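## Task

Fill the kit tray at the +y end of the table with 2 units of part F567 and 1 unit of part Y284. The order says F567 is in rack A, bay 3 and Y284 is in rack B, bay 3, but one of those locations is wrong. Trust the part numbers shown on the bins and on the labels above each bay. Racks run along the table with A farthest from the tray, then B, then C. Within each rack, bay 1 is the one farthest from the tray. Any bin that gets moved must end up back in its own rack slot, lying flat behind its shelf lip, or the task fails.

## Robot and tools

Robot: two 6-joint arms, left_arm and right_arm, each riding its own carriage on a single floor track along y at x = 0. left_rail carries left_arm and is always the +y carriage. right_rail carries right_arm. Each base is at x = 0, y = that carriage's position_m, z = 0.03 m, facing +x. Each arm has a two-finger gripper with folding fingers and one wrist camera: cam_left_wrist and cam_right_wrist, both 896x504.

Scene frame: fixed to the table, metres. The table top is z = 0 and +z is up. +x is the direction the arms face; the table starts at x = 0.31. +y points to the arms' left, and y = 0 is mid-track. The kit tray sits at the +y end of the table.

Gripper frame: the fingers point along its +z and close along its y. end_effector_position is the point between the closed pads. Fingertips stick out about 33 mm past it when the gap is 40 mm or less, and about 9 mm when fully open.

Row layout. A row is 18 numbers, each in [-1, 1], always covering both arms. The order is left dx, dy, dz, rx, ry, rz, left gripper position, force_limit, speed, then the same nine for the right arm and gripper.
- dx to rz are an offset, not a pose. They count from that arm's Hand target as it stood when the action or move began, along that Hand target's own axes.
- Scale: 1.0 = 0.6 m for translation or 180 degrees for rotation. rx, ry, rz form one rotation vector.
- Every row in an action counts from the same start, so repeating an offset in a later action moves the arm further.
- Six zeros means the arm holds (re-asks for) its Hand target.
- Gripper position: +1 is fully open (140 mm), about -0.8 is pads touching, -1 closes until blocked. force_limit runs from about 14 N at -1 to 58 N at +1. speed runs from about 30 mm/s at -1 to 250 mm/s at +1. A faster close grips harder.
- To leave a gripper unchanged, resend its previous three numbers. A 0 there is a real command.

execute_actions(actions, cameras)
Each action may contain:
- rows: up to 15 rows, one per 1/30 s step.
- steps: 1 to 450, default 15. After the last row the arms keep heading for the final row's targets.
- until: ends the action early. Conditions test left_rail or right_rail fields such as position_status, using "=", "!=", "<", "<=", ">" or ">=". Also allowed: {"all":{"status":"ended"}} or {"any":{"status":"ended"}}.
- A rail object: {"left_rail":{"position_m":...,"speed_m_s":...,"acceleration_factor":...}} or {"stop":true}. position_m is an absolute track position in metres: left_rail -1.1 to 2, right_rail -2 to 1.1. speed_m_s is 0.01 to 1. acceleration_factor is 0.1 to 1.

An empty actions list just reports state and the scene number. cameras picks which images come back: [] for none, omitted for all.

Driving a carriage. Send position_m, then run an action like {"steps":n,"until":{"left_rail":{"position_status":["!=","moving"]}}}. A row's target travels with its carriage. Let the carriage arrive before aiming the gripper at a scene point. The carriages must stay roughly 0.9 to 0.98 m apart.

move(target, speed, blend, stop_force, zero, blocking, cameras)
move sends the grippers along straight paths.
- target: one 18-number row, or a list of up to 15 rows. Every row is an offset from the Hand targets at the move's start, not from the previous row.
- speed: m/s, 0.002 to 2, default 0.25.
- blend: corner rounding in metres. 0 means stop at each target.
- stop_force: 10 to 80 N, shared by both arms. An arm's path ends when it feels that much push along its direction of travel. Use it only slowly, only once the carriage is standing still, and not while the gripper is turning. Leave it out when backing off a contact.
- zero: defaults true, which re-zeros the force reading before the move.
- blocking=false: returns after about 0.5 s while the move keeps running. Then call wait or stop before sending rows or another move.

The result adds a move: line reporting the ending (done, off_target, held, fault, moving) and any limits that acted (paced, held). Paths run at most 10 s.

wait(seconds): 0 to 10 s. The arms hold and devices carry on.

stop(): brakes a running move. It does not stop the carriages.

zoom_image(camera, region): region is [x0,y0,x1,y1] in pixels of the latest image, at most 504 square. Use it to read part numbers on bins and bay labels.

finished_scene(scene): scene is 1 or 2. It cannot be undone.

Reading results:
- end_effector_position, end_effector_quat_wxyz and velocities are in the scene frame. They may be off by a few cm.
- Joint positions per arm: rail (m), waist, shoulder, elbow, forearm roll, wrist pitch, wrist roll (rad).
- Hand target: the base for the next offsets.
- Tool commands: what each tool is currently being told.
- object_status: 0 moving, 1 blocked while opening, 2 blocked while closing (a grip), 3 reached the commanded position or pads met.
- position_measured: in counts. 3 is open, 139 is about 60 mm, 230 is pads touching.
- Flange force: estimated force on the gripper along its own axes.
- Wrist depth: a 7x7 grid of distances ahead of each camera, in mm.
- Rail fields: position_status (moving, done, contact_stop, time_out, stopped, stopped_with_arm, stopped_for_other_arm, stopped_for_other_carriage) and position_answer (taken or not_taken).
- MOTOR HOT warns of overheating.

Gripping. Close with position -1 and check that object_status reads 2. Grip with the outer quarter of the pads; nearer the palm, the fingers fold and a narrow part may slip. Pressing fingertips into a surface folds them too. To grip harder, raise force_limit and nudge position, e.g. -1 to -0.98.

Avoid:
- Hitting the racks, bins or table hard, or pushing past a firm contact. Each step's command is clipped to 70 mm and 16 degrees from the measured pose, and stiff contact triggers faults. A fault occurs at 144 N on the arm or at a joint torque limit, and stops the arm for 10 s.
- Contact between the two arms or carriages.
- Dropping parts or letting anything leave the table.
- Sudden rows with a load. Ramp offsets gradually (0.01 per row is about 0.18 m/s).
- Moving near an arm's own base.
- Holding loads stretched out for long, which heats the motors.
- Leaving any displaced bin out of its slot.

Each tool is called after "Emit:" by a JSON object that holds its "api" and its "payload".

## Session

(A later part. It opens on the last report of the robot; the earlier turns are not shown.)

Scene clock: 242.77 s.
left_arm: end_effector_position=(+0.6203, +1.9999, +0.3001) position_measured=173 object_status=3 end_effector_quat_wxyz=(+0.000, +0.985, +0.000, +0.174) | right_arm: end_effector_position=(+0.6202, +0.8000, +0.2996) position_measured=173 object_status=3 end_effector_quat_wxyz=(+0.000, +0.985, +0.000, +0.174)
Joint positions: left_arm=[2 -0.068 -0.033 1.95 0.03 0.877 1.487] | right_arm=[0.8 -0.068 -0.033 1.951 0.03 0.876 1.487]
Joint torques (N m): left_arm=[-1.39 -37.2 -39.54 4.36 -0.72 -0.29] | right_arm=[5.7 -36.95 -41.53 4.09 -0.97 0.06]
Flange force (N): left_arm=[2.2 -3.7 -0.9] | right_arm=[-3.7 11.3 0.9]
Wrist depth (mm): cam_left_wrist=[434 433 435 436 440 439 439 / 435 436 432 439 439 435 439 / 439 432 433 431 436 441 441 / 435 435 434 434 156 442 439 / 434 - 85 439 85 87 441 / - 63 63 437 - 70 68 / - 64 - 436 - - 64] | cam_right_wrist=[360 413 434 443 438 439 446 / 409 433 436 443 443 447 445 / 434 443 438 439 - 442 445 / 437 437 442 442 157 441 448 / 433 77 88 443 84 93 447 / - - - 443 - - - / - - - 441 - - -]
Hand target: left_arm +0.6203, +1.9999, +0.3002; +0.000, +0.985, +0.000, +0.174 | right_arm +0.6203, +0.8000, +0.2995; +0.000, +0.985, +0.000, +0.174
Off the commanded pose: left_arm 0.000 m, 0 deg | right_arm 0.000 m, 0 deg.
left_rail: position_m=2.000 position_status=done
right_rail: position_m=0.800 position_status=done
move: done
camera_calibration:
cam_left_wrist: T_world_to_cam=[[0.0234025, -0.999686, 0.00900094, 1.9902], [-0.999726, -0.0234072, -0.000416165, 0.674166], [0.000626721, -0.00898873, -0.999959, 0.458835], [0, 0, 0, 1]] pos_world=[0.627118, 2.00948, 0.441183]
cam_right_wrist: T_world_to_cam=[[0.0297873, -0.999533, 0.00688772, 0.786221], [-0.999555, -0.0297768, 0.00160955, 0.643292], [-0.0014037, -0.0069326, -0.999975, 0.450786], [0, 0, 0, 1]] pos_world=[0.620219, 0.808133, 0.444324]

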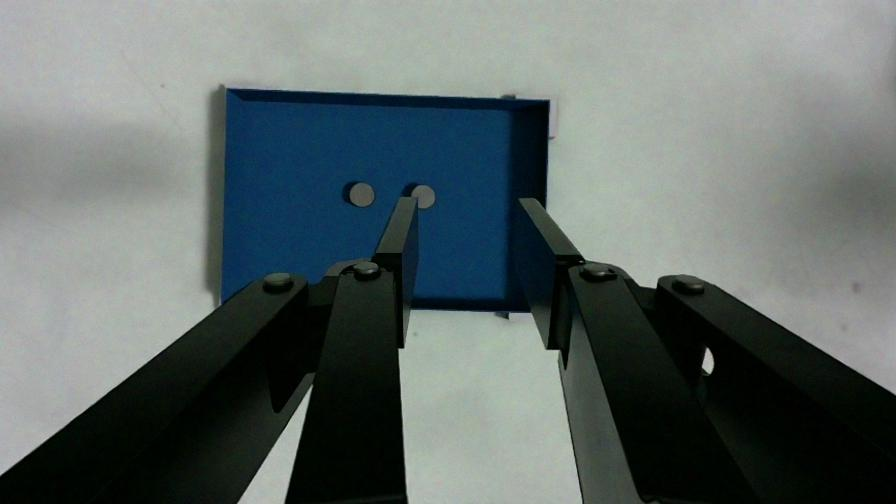

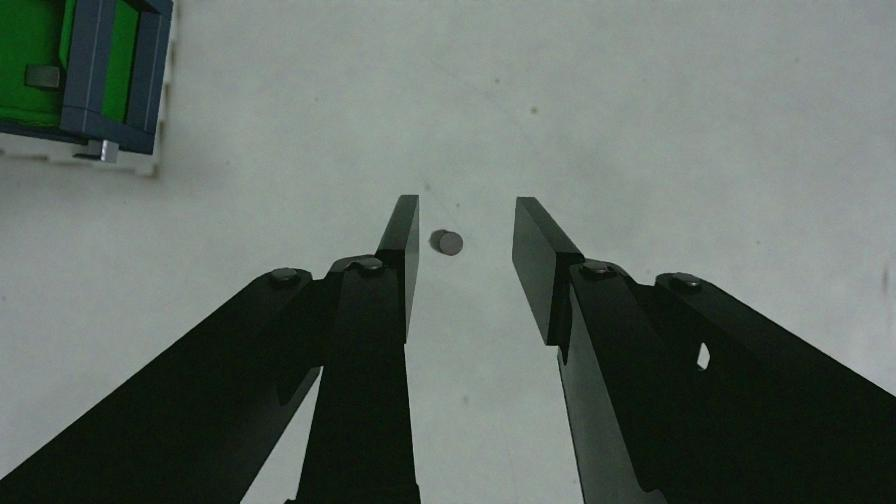

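Emit:
{"api": "execute_actions", "payload": {"actions": [{"left_rail":{"position_m":0.8},"right_rail":{"position_m":-0.4},"steps":300,"until":{"all":{"status":"ended"}}}], "cameras": []}}

Emit:
{"api": "move", "payload": {"target": [[-0.1199,0,0.3466,0,0,0,-0.35,-0.1,-1,0,0,0,0,0,0,-0.35,-0.1,-1],[-0.144,0,0.4127,0,0,0,-0.35,-0.1,-1,0,0,0,0,0,0,-0.35,-0.1,-1],[-0.144,0,0.4127,0,0,0,-1,-0.1,-1,0,0,0,0,0,0,-0.35,-0.1,-1],[-0.1199,0,0.3466,0,0,0,-1,-0.1,-1,0,0,0,0,0,0,-0.35,-0.1,-1],[-0.0005,0,0.0005,0,0,0,-1,-0.1,-1,0,0,0,0,0,0,-0.35,-0.1,-1]], "speed": [0.2,0.05,0.06,0.06,0.25], "blend": [0.01,0,0,0.01,0]}}

Scene clock: 251.80 s.
left_arm: end_effector_position=(+0.6203, +1.4397, +0.3002) position_measured=173 object_status=3 end_effector_quat_wxyz=(+0.000, +0.985, +0.000, +0.174) | right_arm: end_effector_position=(+0.6203, -0.3999, +0.2995) position_measured=173 object_status=3 end_effector_quat_wxyz=(+0.000, +0.985, +0.000, +0.174)
Joint positions: left_arm=[1.44 -0.068 -0.033 1.95 0.03 0.877 1.487] | right_arm=[-0.4 -0.068 -0.033 1.951 0.03 0.876 1.487]
Joint torques (N m): left_arm=[-1.03 -37.35 -39.53 4.39 -0.7 -0.29] | right_arm=[6.11 -37.33 -41.35 4.1 -0.99 0]
Flange force (N): left_arm=[2.4 -3.0 -0.7] | right_arm=[-2.9 11.8 1.1]
Wrist depth (mm): cam_left_wrist=[432 435 434 418 418 417 377 / 432 435 433 435 422 423 395 / 431 433 434 436 436 438 440 / 433 436 436 440 156 439 439 / 435 - 85 440 84 87 443 / - 63 63 440 - 70 67 / - 64 - 435 - - 64] | cam_right_wrist=[433 438 422 429 408 442 445 / 434 427 427 421 430 446 447 / 436 437 439 441 442 445 441 / 433 436 438 438 157 445 447 / 434 72 88 442 84 93 446 / - - - 442 - - - / - - - 442 - - -]
Hand target: left_arm +0.6203, +1.4397, +0.3002; +0.000, +0.985, +0.000, +0.174 | right_arm +0.6203, -0.3999, +0.2995; +0.000, +0.985, +0.000, +0.174
Tool commands: left_gripper/position=-0.35 left_gripper/force_limit=-0.1 left_gripper/speed=-1.0 right_gripper/position=-0.35 right_gripper/force_limit=-0.1 right_gripper/speed=-1.0
Off the commanded pose: left_arm 0.000 m, 0 deg | right_arm 0.000 m, 0 deg.
left_rail: position_m=1.440 position_status=stopped_for_other_carriage position_answer=taken
right_rail: position_m=-0.400 position_status=done
No camera images: "cameras" was empty.

Scene clock: 257.43 s.
left_arm: end_effector_position=(+0.6201, +1.4396, +0.2998) position_measured=231 object_status=3 end_effector_quat_wxyz=(+0.000, +0.985, +0.000, +0.174) | right_arm: end_effector_position=(+0.6203, -0.4000, +0.2995) position_measured=173 object_status=3 end_effector_quat_wxyz=(+0.000, +0.985, +0.000, +0.174)
Joint positions: left_arm=[1.44 -0.068 -0.033 1.951 0.03 0.876 1.487] | right_arm=[-0.4 -0.068 -0.033 1.951 0.03 0.876 1.487]
Joint torques (N m): left_arm=[-1.48 -37.15 -39.43 4.36 -0.69 -0.32] | right_arm=[6.41 -36.72 -41.3 4.07 -1.05 0.01]
Flange force (N): left_arm=[2.2 -4.0 -0.8] | right_arm=[-3.6 12.3 0.3]
Wrist depth (mm): cam_left_wrist=[435 434 431 - 411 431 382 / 437 435 432 435 427 422 392 / 437 433 435 438 435 439 437 / 430 432 437 110 438 443 433 / 436 430 78 79 84 436 449 / 435 - - - - 70 441 / - - - - - 68 -] | cam_right_wrist=[446 440 424 418 437 442 442 / 435 436 423 433 427 421 447 / 435 437 442 - 442 443 447 / 438 436 94 132 157 442 449 / 434 77 88 439 84 93 445 / - - - 441 - - - / - - - 440 - - -]
Hand target: left_arm +0.6201, +1.4397, +0.2998; +0.000, +0.985, +0.000, +0.174 | right_arm +0.6203, -0.4000, +0.2995; +0.000, +0.985, +0.000, +0.174
Off the commanded pose: left_arm 0.000 m, 0 deg | right_arm 0.000 m, 0 deg.
left_rail: position_m=1.440 position_status=stopped_for_other_carriage position_answer=taken
right_rail: position_m=-0.400 position_status=done
move: done
camera_calibration:
cam_left_wrist: T_world_to_cam=[[0.0234013, -0.999685, 0.00910324, 1.43004], [-0.999726, -0.023407, -0.0005138, 0.660894], [0.000726717, -0.00908872, -0.999958, 0.453581], [0, 0, 0, 1]] pos_world=[0.626918, 1.44918, 0.440883]
cam_right_wrist: T_world_to_cam=[[0.029787, -0.999533, 0.00678479, -0.413173], [-0.999555, -0.0297761, 0.00170653, 0.607517], [-0.00150371, -0.00683261, -0.999976, 0.442568], [0, 0, 0, 1]] pos_world=[0.620219, -0.391867, 0.444324]

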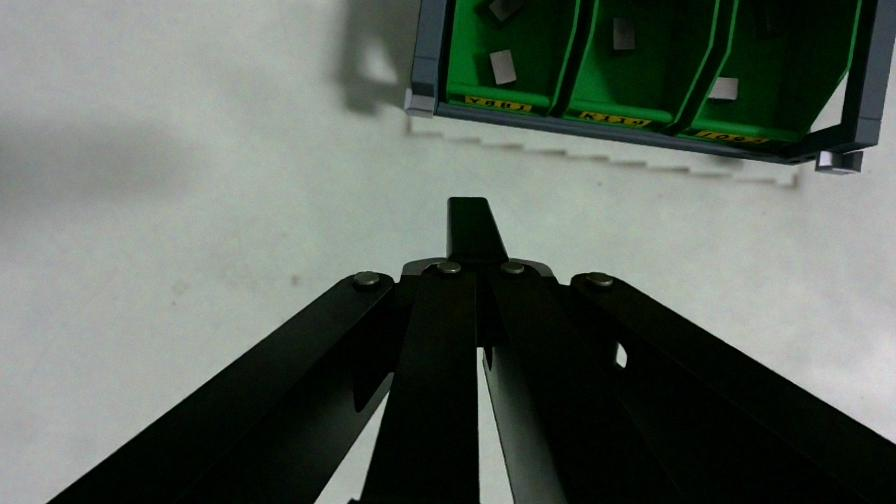

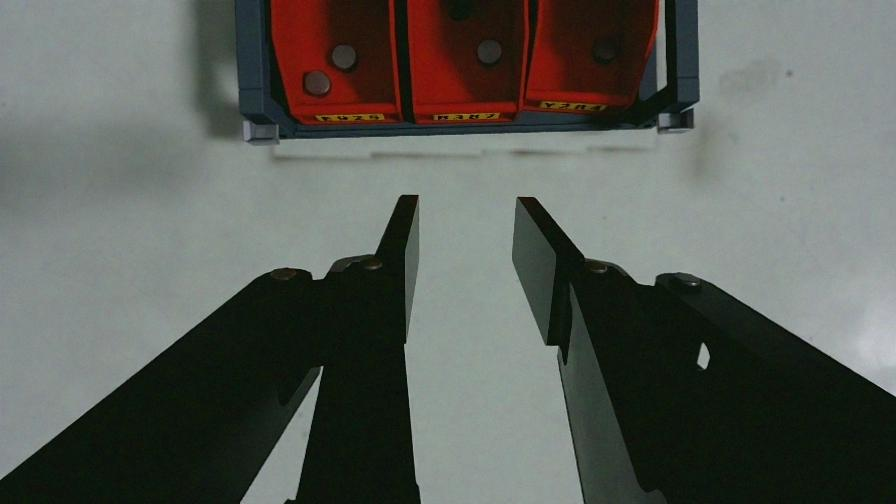

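Emit:
{"api": "execute_actions", "payload": {"actions": [{"left_rail":{"position_m":0.8},"rows":[[0,0,0,0,0,0,-0.35,-0.1,1,0,0,0,0,0,0,-0.35,-0.1,-1]],"steps":300,"until":{"left_rail":{"position_status":["!=","moving"]}}}]}}

Emit:
{"api": "move", "payload": {"target": [[-0.1199,0,0.3466,0,0,0,-0.35,-0.1,-1,0,0,0,0,0,0,-0.35,-0.1,-1],[-0.1437,0,0.412,0,0,0,-0.35,-0.1,-1,0,0,0,0,0,0,-0.35,-0.1,-1],[-0.1437,0,0.412,0,0,0,-1,-0.1,-1,0,0,0,0,0,0,-0.35,-0.1,-1],[-0.1199,0,0.3466,0,0,0,-1,-0.1,-1,0,0,0,0,0,0,-0.35,-0.1,-1],[-0.0005,0,0.0005,0,0,0,-1,-0.1,-1,0,0,0,0,0,0,-0.35,-0.1,-1]], "speed": [0.2,0.05,0.06,0.06,0.25], "blend": [0.01,0,0,0.01,0]}}

Scene clock: 265.70 s.
left_arm: end_effector_position=(+0.6201, +0.8000, +0.2998) position_measured=173 object_status=3 end_effector_quat_wxyz=(+0.000, +0.985, +0.000, +0.174) | right_arm: end_effector_position=(+0.6203, -0.4000, +0.2995) position_measured=173 object_status=3 end_effector_quat_wxyz=(+0.000, +0.985, +0.000, +0.174)
Joint positions: left_arm=[0.8 -0.068 -0.033 1.951 0.03 0.876 1.487] | right_arm=[-0.4 -0.068 -0.033 1.951 0.03 0.876 1.487]
Joint torques (N m): left_arm=[-1.35 -37 -39.51 4.35 -0.71 -0.31] | right_arm=[5.51 -36.77 -41.34 4.05 -0.95 0.01]
Flange force (N): left_arm=[1.7 -3.7 -0.9] | right_arm=[-3.5 10.8 0.5]
Wrist depth (mm): cam_left_wrist=[411 435 439 436 439 436 432 / 401 431 433 436 439 439 439 / 435 432 431 438 437 439 443 / 439 435 432 435 156 435 442 / 434 - 85 443 84 87 443 / - 63 63 439 - 70 67 / - 64 - 437 - - 64] | cam_right_wrist=[430 434 427 427 422 453 445 / 440 434 420 429 434 445 447 / 431 435 438 443 446 445 452 / 441 434 434 442 157 447 442 / 427 77 88 442 84 93 448 / - - - 444 - - - / - - - 441 - - -]
Hand target: left_arm +0.6201, +0.8000, +0.2998; +0.000, +0.985, +0.000, +0.174 | right_arm +0.6203, -0.4000, +0.2995; +0.000, +0.985, +0.000, +0.174
Off the commanded pose: left_arm 0.000 m, 0 deg | right_arm 0.000 m, 0 deg.
left_rail: position_m=0.800 position_status=done
right_rail: position_m=-0.400 position_status=done
camera_calibration:
cam_left_wrist: T_world_to_cam=[[0.0234016, -0.999686, 0.00900328, 0.790688], [-0.999726, -0.0234072, -0.000516136, 0.645924], [0.000726715, -0.00898873, -0.999959, 0.447587], [0, 0, 0, 1]] pos_world=[0.626918, 0.809582, 0.440783]
cam_right_wrist: T_world_to_cam=[[0.029787, -0.999533, 0.00678479, -0.413173], [-0.999555, -0.0297761, 0.00170653, 0.607517], [-0.00150371, -0.00683261, -0.999976, 0.442568], [0, 0, 0, 1]] pos_world=[0.620219, -0.391867, 0.444324]

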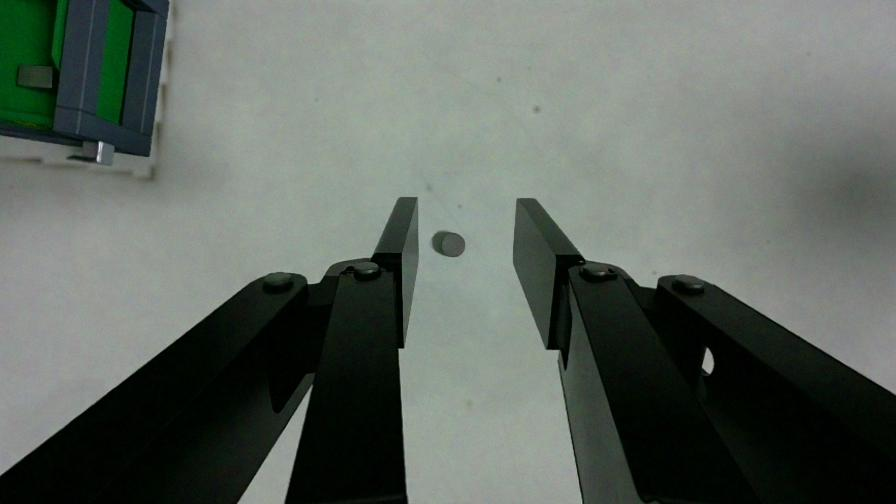

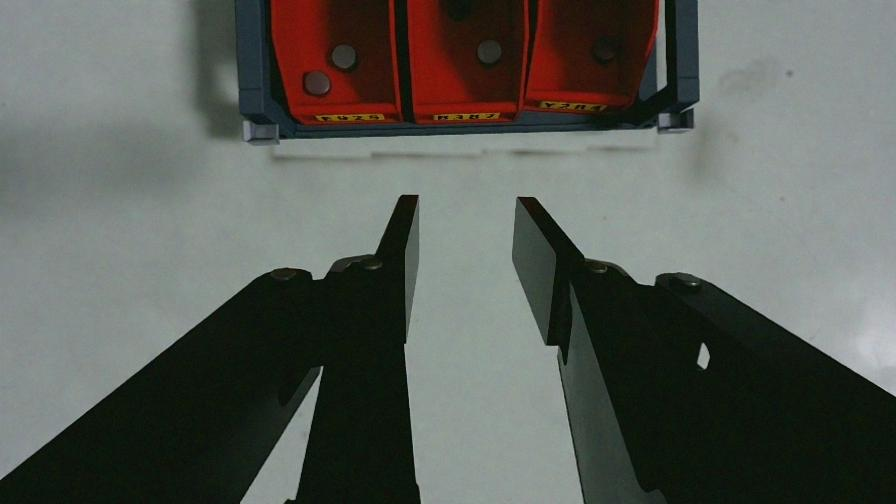

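Scene clock: 270.73 s.
left_arm: end_effector_position=(+0.6199, +0.7999, +0.2995) position_measured=196 object_status=2 end_effector_quat_wxyz=(+0.000, +0.985, +0.000, +0.174) | right_arm: end_effector_position=(+0.6203, -0.4000, +0.2995) position_measured=173 object_status=3 end_effector_quat_wxyz=(+0.000, +0.985, +0.000, +0.174)
Joint positions: left_arm=[0.8 -0.068 -0.033 1.951 0.03 0.875 1.487] | right_arm=[-0.4 -0.068 -0.033 1.951 0.03 0.876 1.487]
Joint torques (N m): left_arm=[-1.54 -37.59 -39.6 4.35 -0.75 -0.3] | right_arm=[5.71 -37 -41.33 4.1 -0.96 -0.02]
Flange force (N): left_arm=[2.3 -4.1 -0.7] | right_arm=[-3.2 11.0 0.8]
Wrist depth (mm): cam_left_wrist=[405 429 436 435 434 435 439 / 409 433 434 435 438 423 439 / 432 440 434 437 439 437 441 / 437 433 437 152 437 438 439 / 432 - 84 439 84 87 438 / - 60 69 435 - 67 439 / - - - - - 68 -] | cam_right_wrist=[434 433 428 360 429 442 445 / - 442 421 - 437 441 445 / 434 438 438 455 442 445 447 / 434 435 441 439 156 443 445 / 435 77 88 440 84 93 448 / - - - 442 - - - / - - - 440 - - -]
Hand target: left_arm +0.6199, +0.7999, +0.2994; +0.000, +0.985, +0.000, +0.174 | right_arm +0.6203, -0.4000, +0.2995; +0.000, +0.985, +0.000, +0.174
Off the commanded pose: left_arm 0.000 m, 0 deg | right_arm 0.000 m, 0 deg.
left_rail: position_m=0.800 position_status=done
right_rail: position_m=-0.400 position_status=done
move: done
camera_calibration:
cam_left_wrist: T_world_to_cam=[[0.0234013, -0.999685, 0.00910324, 0.790551], [-0.999726, -0.023407, -0.0005138, 0.64572], [0.000726717, -0.00908872, -0.999958, 0.447367], [0, 0, 0, 1]] pos_world=[0.626718, 0.809482, 0.440483]
cam_right_wrist: T_world_to_cam=[[0.029787, -0.999533, 0.00678479, -0.413173], [-0.999555, -0.0297761, 0.00170653, 0.607517], [-0.00150371, -0.00683261, -0.999976, 0.442568], [0, 0, 0, 1]] pos_world=[0.620219, -0.391867, 0.444324]

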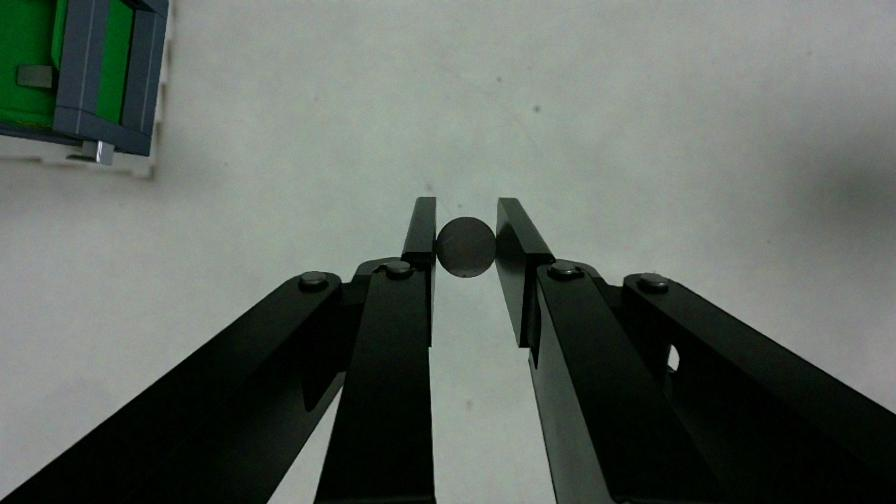

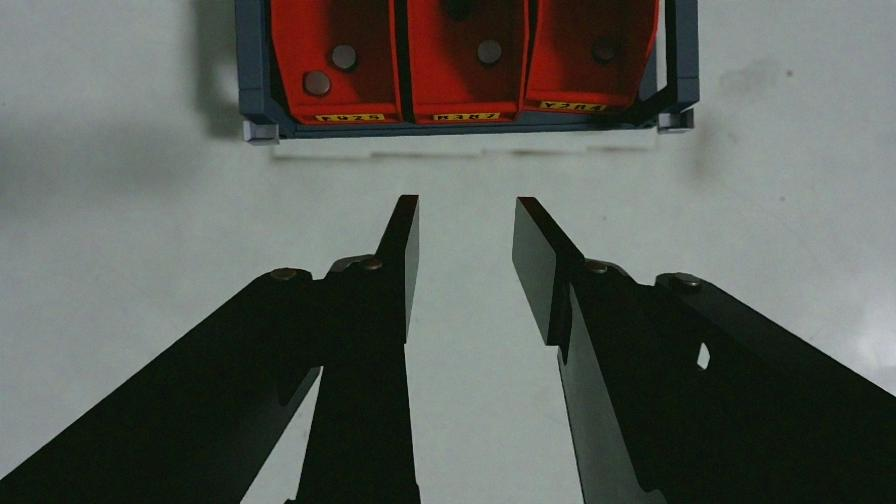

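Emit:
{"api": "execute_actions", "payload": {"actions": [{"left_rail":{"position_m":2.0},"steps":300,"until":{"left_rail":{"position_status":["!=","moving"]}}}], "cameras": []}}

Emit:
{"api": "move", "payload": {"target": [[-0.0467,0.0417,0.3721,0,0,0,-1,-0.1,-1,0,0,0,0,0,0,-0.35,-0.1,-1],[-0.0704,0.0417,0.4371,0,0,0,-1,-0.1,-1,0,0,0,0,0,0,-0.35,-0.1,-1],[-0.0704,0.0417,0.4371,0,0,0,-0.35,-0.1,-1,0,0,0,0,0,0,-0.35,-0.1,-1],[-0.0416,0.0417,0.358,0,0,0,-0.35,-0.1,-1,0,0,0,0,0,0,-0.35,-0.1,-1],[0.0005,0,0,0,0,0,-0.35,-0.1,-1,0,0,0,0,0,0,-0.35,-0.1,-1]], "speed": [0.2,0.04,0.04,0.08,0.3], "blend": [0.01,0,0,0.01,0]}}

Scene clock: 281.07 s.
left_arm: end_effector_position=(+0.6199, +1.9998, +0.2994) position_measured=196 object_status=2 end_effector_quat_wxyz=(+0.000, +0.985, +0.000, +0.174) | right_arm: end_effector_position=(+0.6203, -0.4000, +0.2995) position_measured=173 object_status=3 end_effector_quat_wxyz=(+0.000, +0.985, +0.000, +0.174)
Joint positions: left_arm=[2 -0.068 -0.033 1.951 0.03 0.875 1.487] | right_arm=[-0.4 -0.068 -0.033 1.951 0.03 0.876 1.487]
Joint torques (N m): left_arm=[-1.46 -37.5 -39.77 4.4 -0.74 -0.3] | right_arm=[6.15 -36.89 -41.01 4.09 -1 -0.05]
Flange force (N): left_arm=[2.1 -4.0 -0.6] | right_arm=[-2.8 11.7 0.6]
Wrist depth (mm): cam_left_wrist=[429 433 433 437 428 435 436 / 431 434 433 434 436 439 438 / 433 431 433 434 435 439 441 / 436 435 432 153 439 439 439 / 435 - 84 437 84 87 439 / - 60 69 435 - 67 436 / - - - - - 68 -] | cam_right_wrist=[434 435 430 428 423 440 443 / 431 434 421 431 426 443 445 / 431 435 437 441 438 443 440 / 438 436 437 442 156 444 447 / 434 77 88 439 84 93 444 / - - - 440 - - - / - - - 442 - - -]
Hand target: left_arm +0.6199, +1.9998, +0.2994; +0.000, +0.985, +0.000, +0.174 | right_arm +0.6203, -0.4000, +0.2995; +0.000, +0.985, +0.000, +0.174
Tool commands: left_gripper/position=-1.0 left_gripper/force_limit=-0.1 left_gripper/speed=-1.0 right_gripper/position=-0.35 right_gripper/force_limit=-0.1 right_gripper/speed=-1.0
Off the commanded pose: left_arm 0.000 m, 0 deg | right_arm 0.000 m, 0 deg.
left_rail: position_m=2.000 position_status=done
right_rail: position_m=-0.400 position_status=done
No camera images: "cameras" was empty.

Scene clock: 286.07 s.
left_arm: end_effector_position=(+0.6202, +1.9999, +0.2995) position_measured=173 object_status=3 end_effector_quat_wxyz=(+0.000, +0.985, +0.000, +0.174) | right_arm: end_effector_position=(+0.6203, -0.4000, +0.2995) position_measured=173 object_status=3 end_effector_quat_wxyz=(+0.000, +0.985, +0.000, +0.174)
Joint positions: left_arm=[2 -0.068 -0.033 1.951 0.03 0.876 1.487] | right_arm=[-0.4 -0.068 -0.033 1.951 0.03 0.876 1.487]
Joint torques (N m): left_arm=[-1.43 -37.31 -39.88 4.35 -0.75 -0.31] | right_arm=[5.73 -36.76 -41.4 4.07 -1.01 -0.03]
Flange force (N): left_arm=[1.7 -3.8 -0.4] | right_arm=[-3.5 11.1 0.5]
Wrist depth (mm): cam_left_wrist=[435 435 435 437 435 443 437 / 431 431 437 434 439 437 437 / 436 436 433 431 436 439 439 / 435 435 431 435 126 440 438 / 434 - 85 436 84 87 439 / - 63 63 436 - 70 67 / - 64 - 439 - - 64] | cam_right_wrist=[432 442 424 - 432 446 445 / 436 432 421 432 430 447 442 / 432 438 439 442 442 445 444 / 434 433 434 441 156 443 468 / 436 77 88 441 84 87 447 / - - - - - - - / - - - 440 - - -]
Hand target: left_arm +0.6202, +1.9999, +0.2995; +0.000, +0.985, +0.000, +0.174 | right_arm +0.6203, -0.4000, +0.2995; +0.000, +0.985, +0.000, +0.174
Off the commanded pose: left_arm 0.000 m, 0 deg | right_arm 0.000 m, 0 deg.
left_rail: position_m=2.000 position_status=done
right_rail: position_m=-0.400 position_status=done
move: done
camera_calibration:
cam_left_wrist: T_world_to_cam=[[0.0234025, -0.999686, 0.00900094, 1.99021], [-0.999726, -0.0234072, -0.000416165, 0.674066], [0.000626721, -0.00898873, -0.999959, 0.458135], [0, 0, 0, 1]] pos_world=[0.627018, 2.00948, 0.440483]
cam_right_wrist: T_world_to_cam=[[0.029787, -0.999533, 0.00678479, -0.413173], [-0.999555, -0.0297761, 0.00170653, 0.607517], [-0.00150371, -0.00683261, -0.999976, 0.442568], [0, 0, 0, 1]] pos_world=[0.620219, -0.391867, 0.444324]

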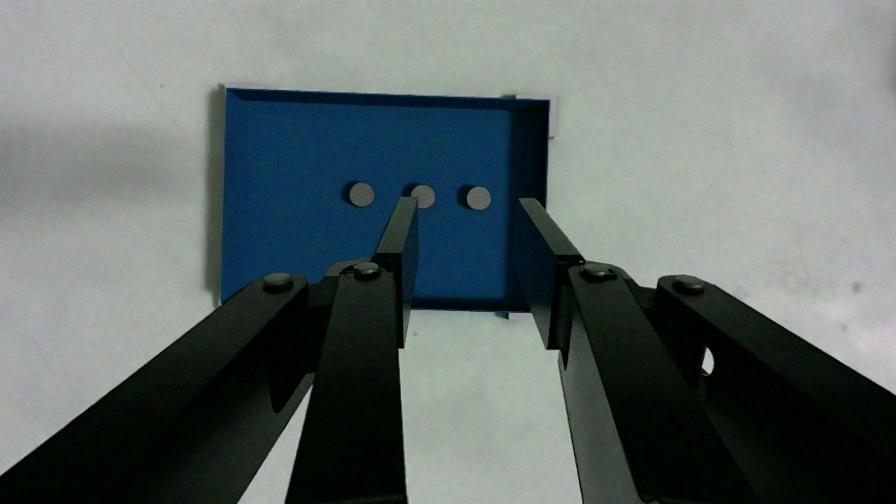

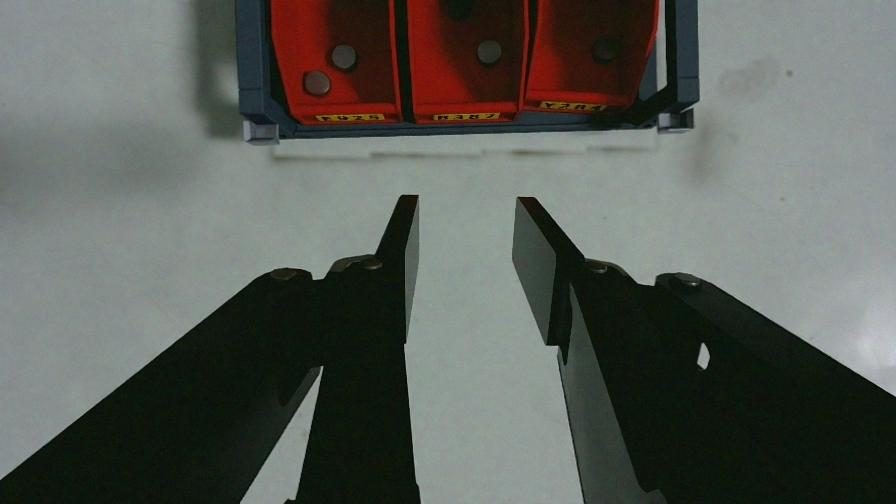

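Emit:
{"api": "finished_scene", "payload": {"scene": 1}}

The scene is finished: the task was done.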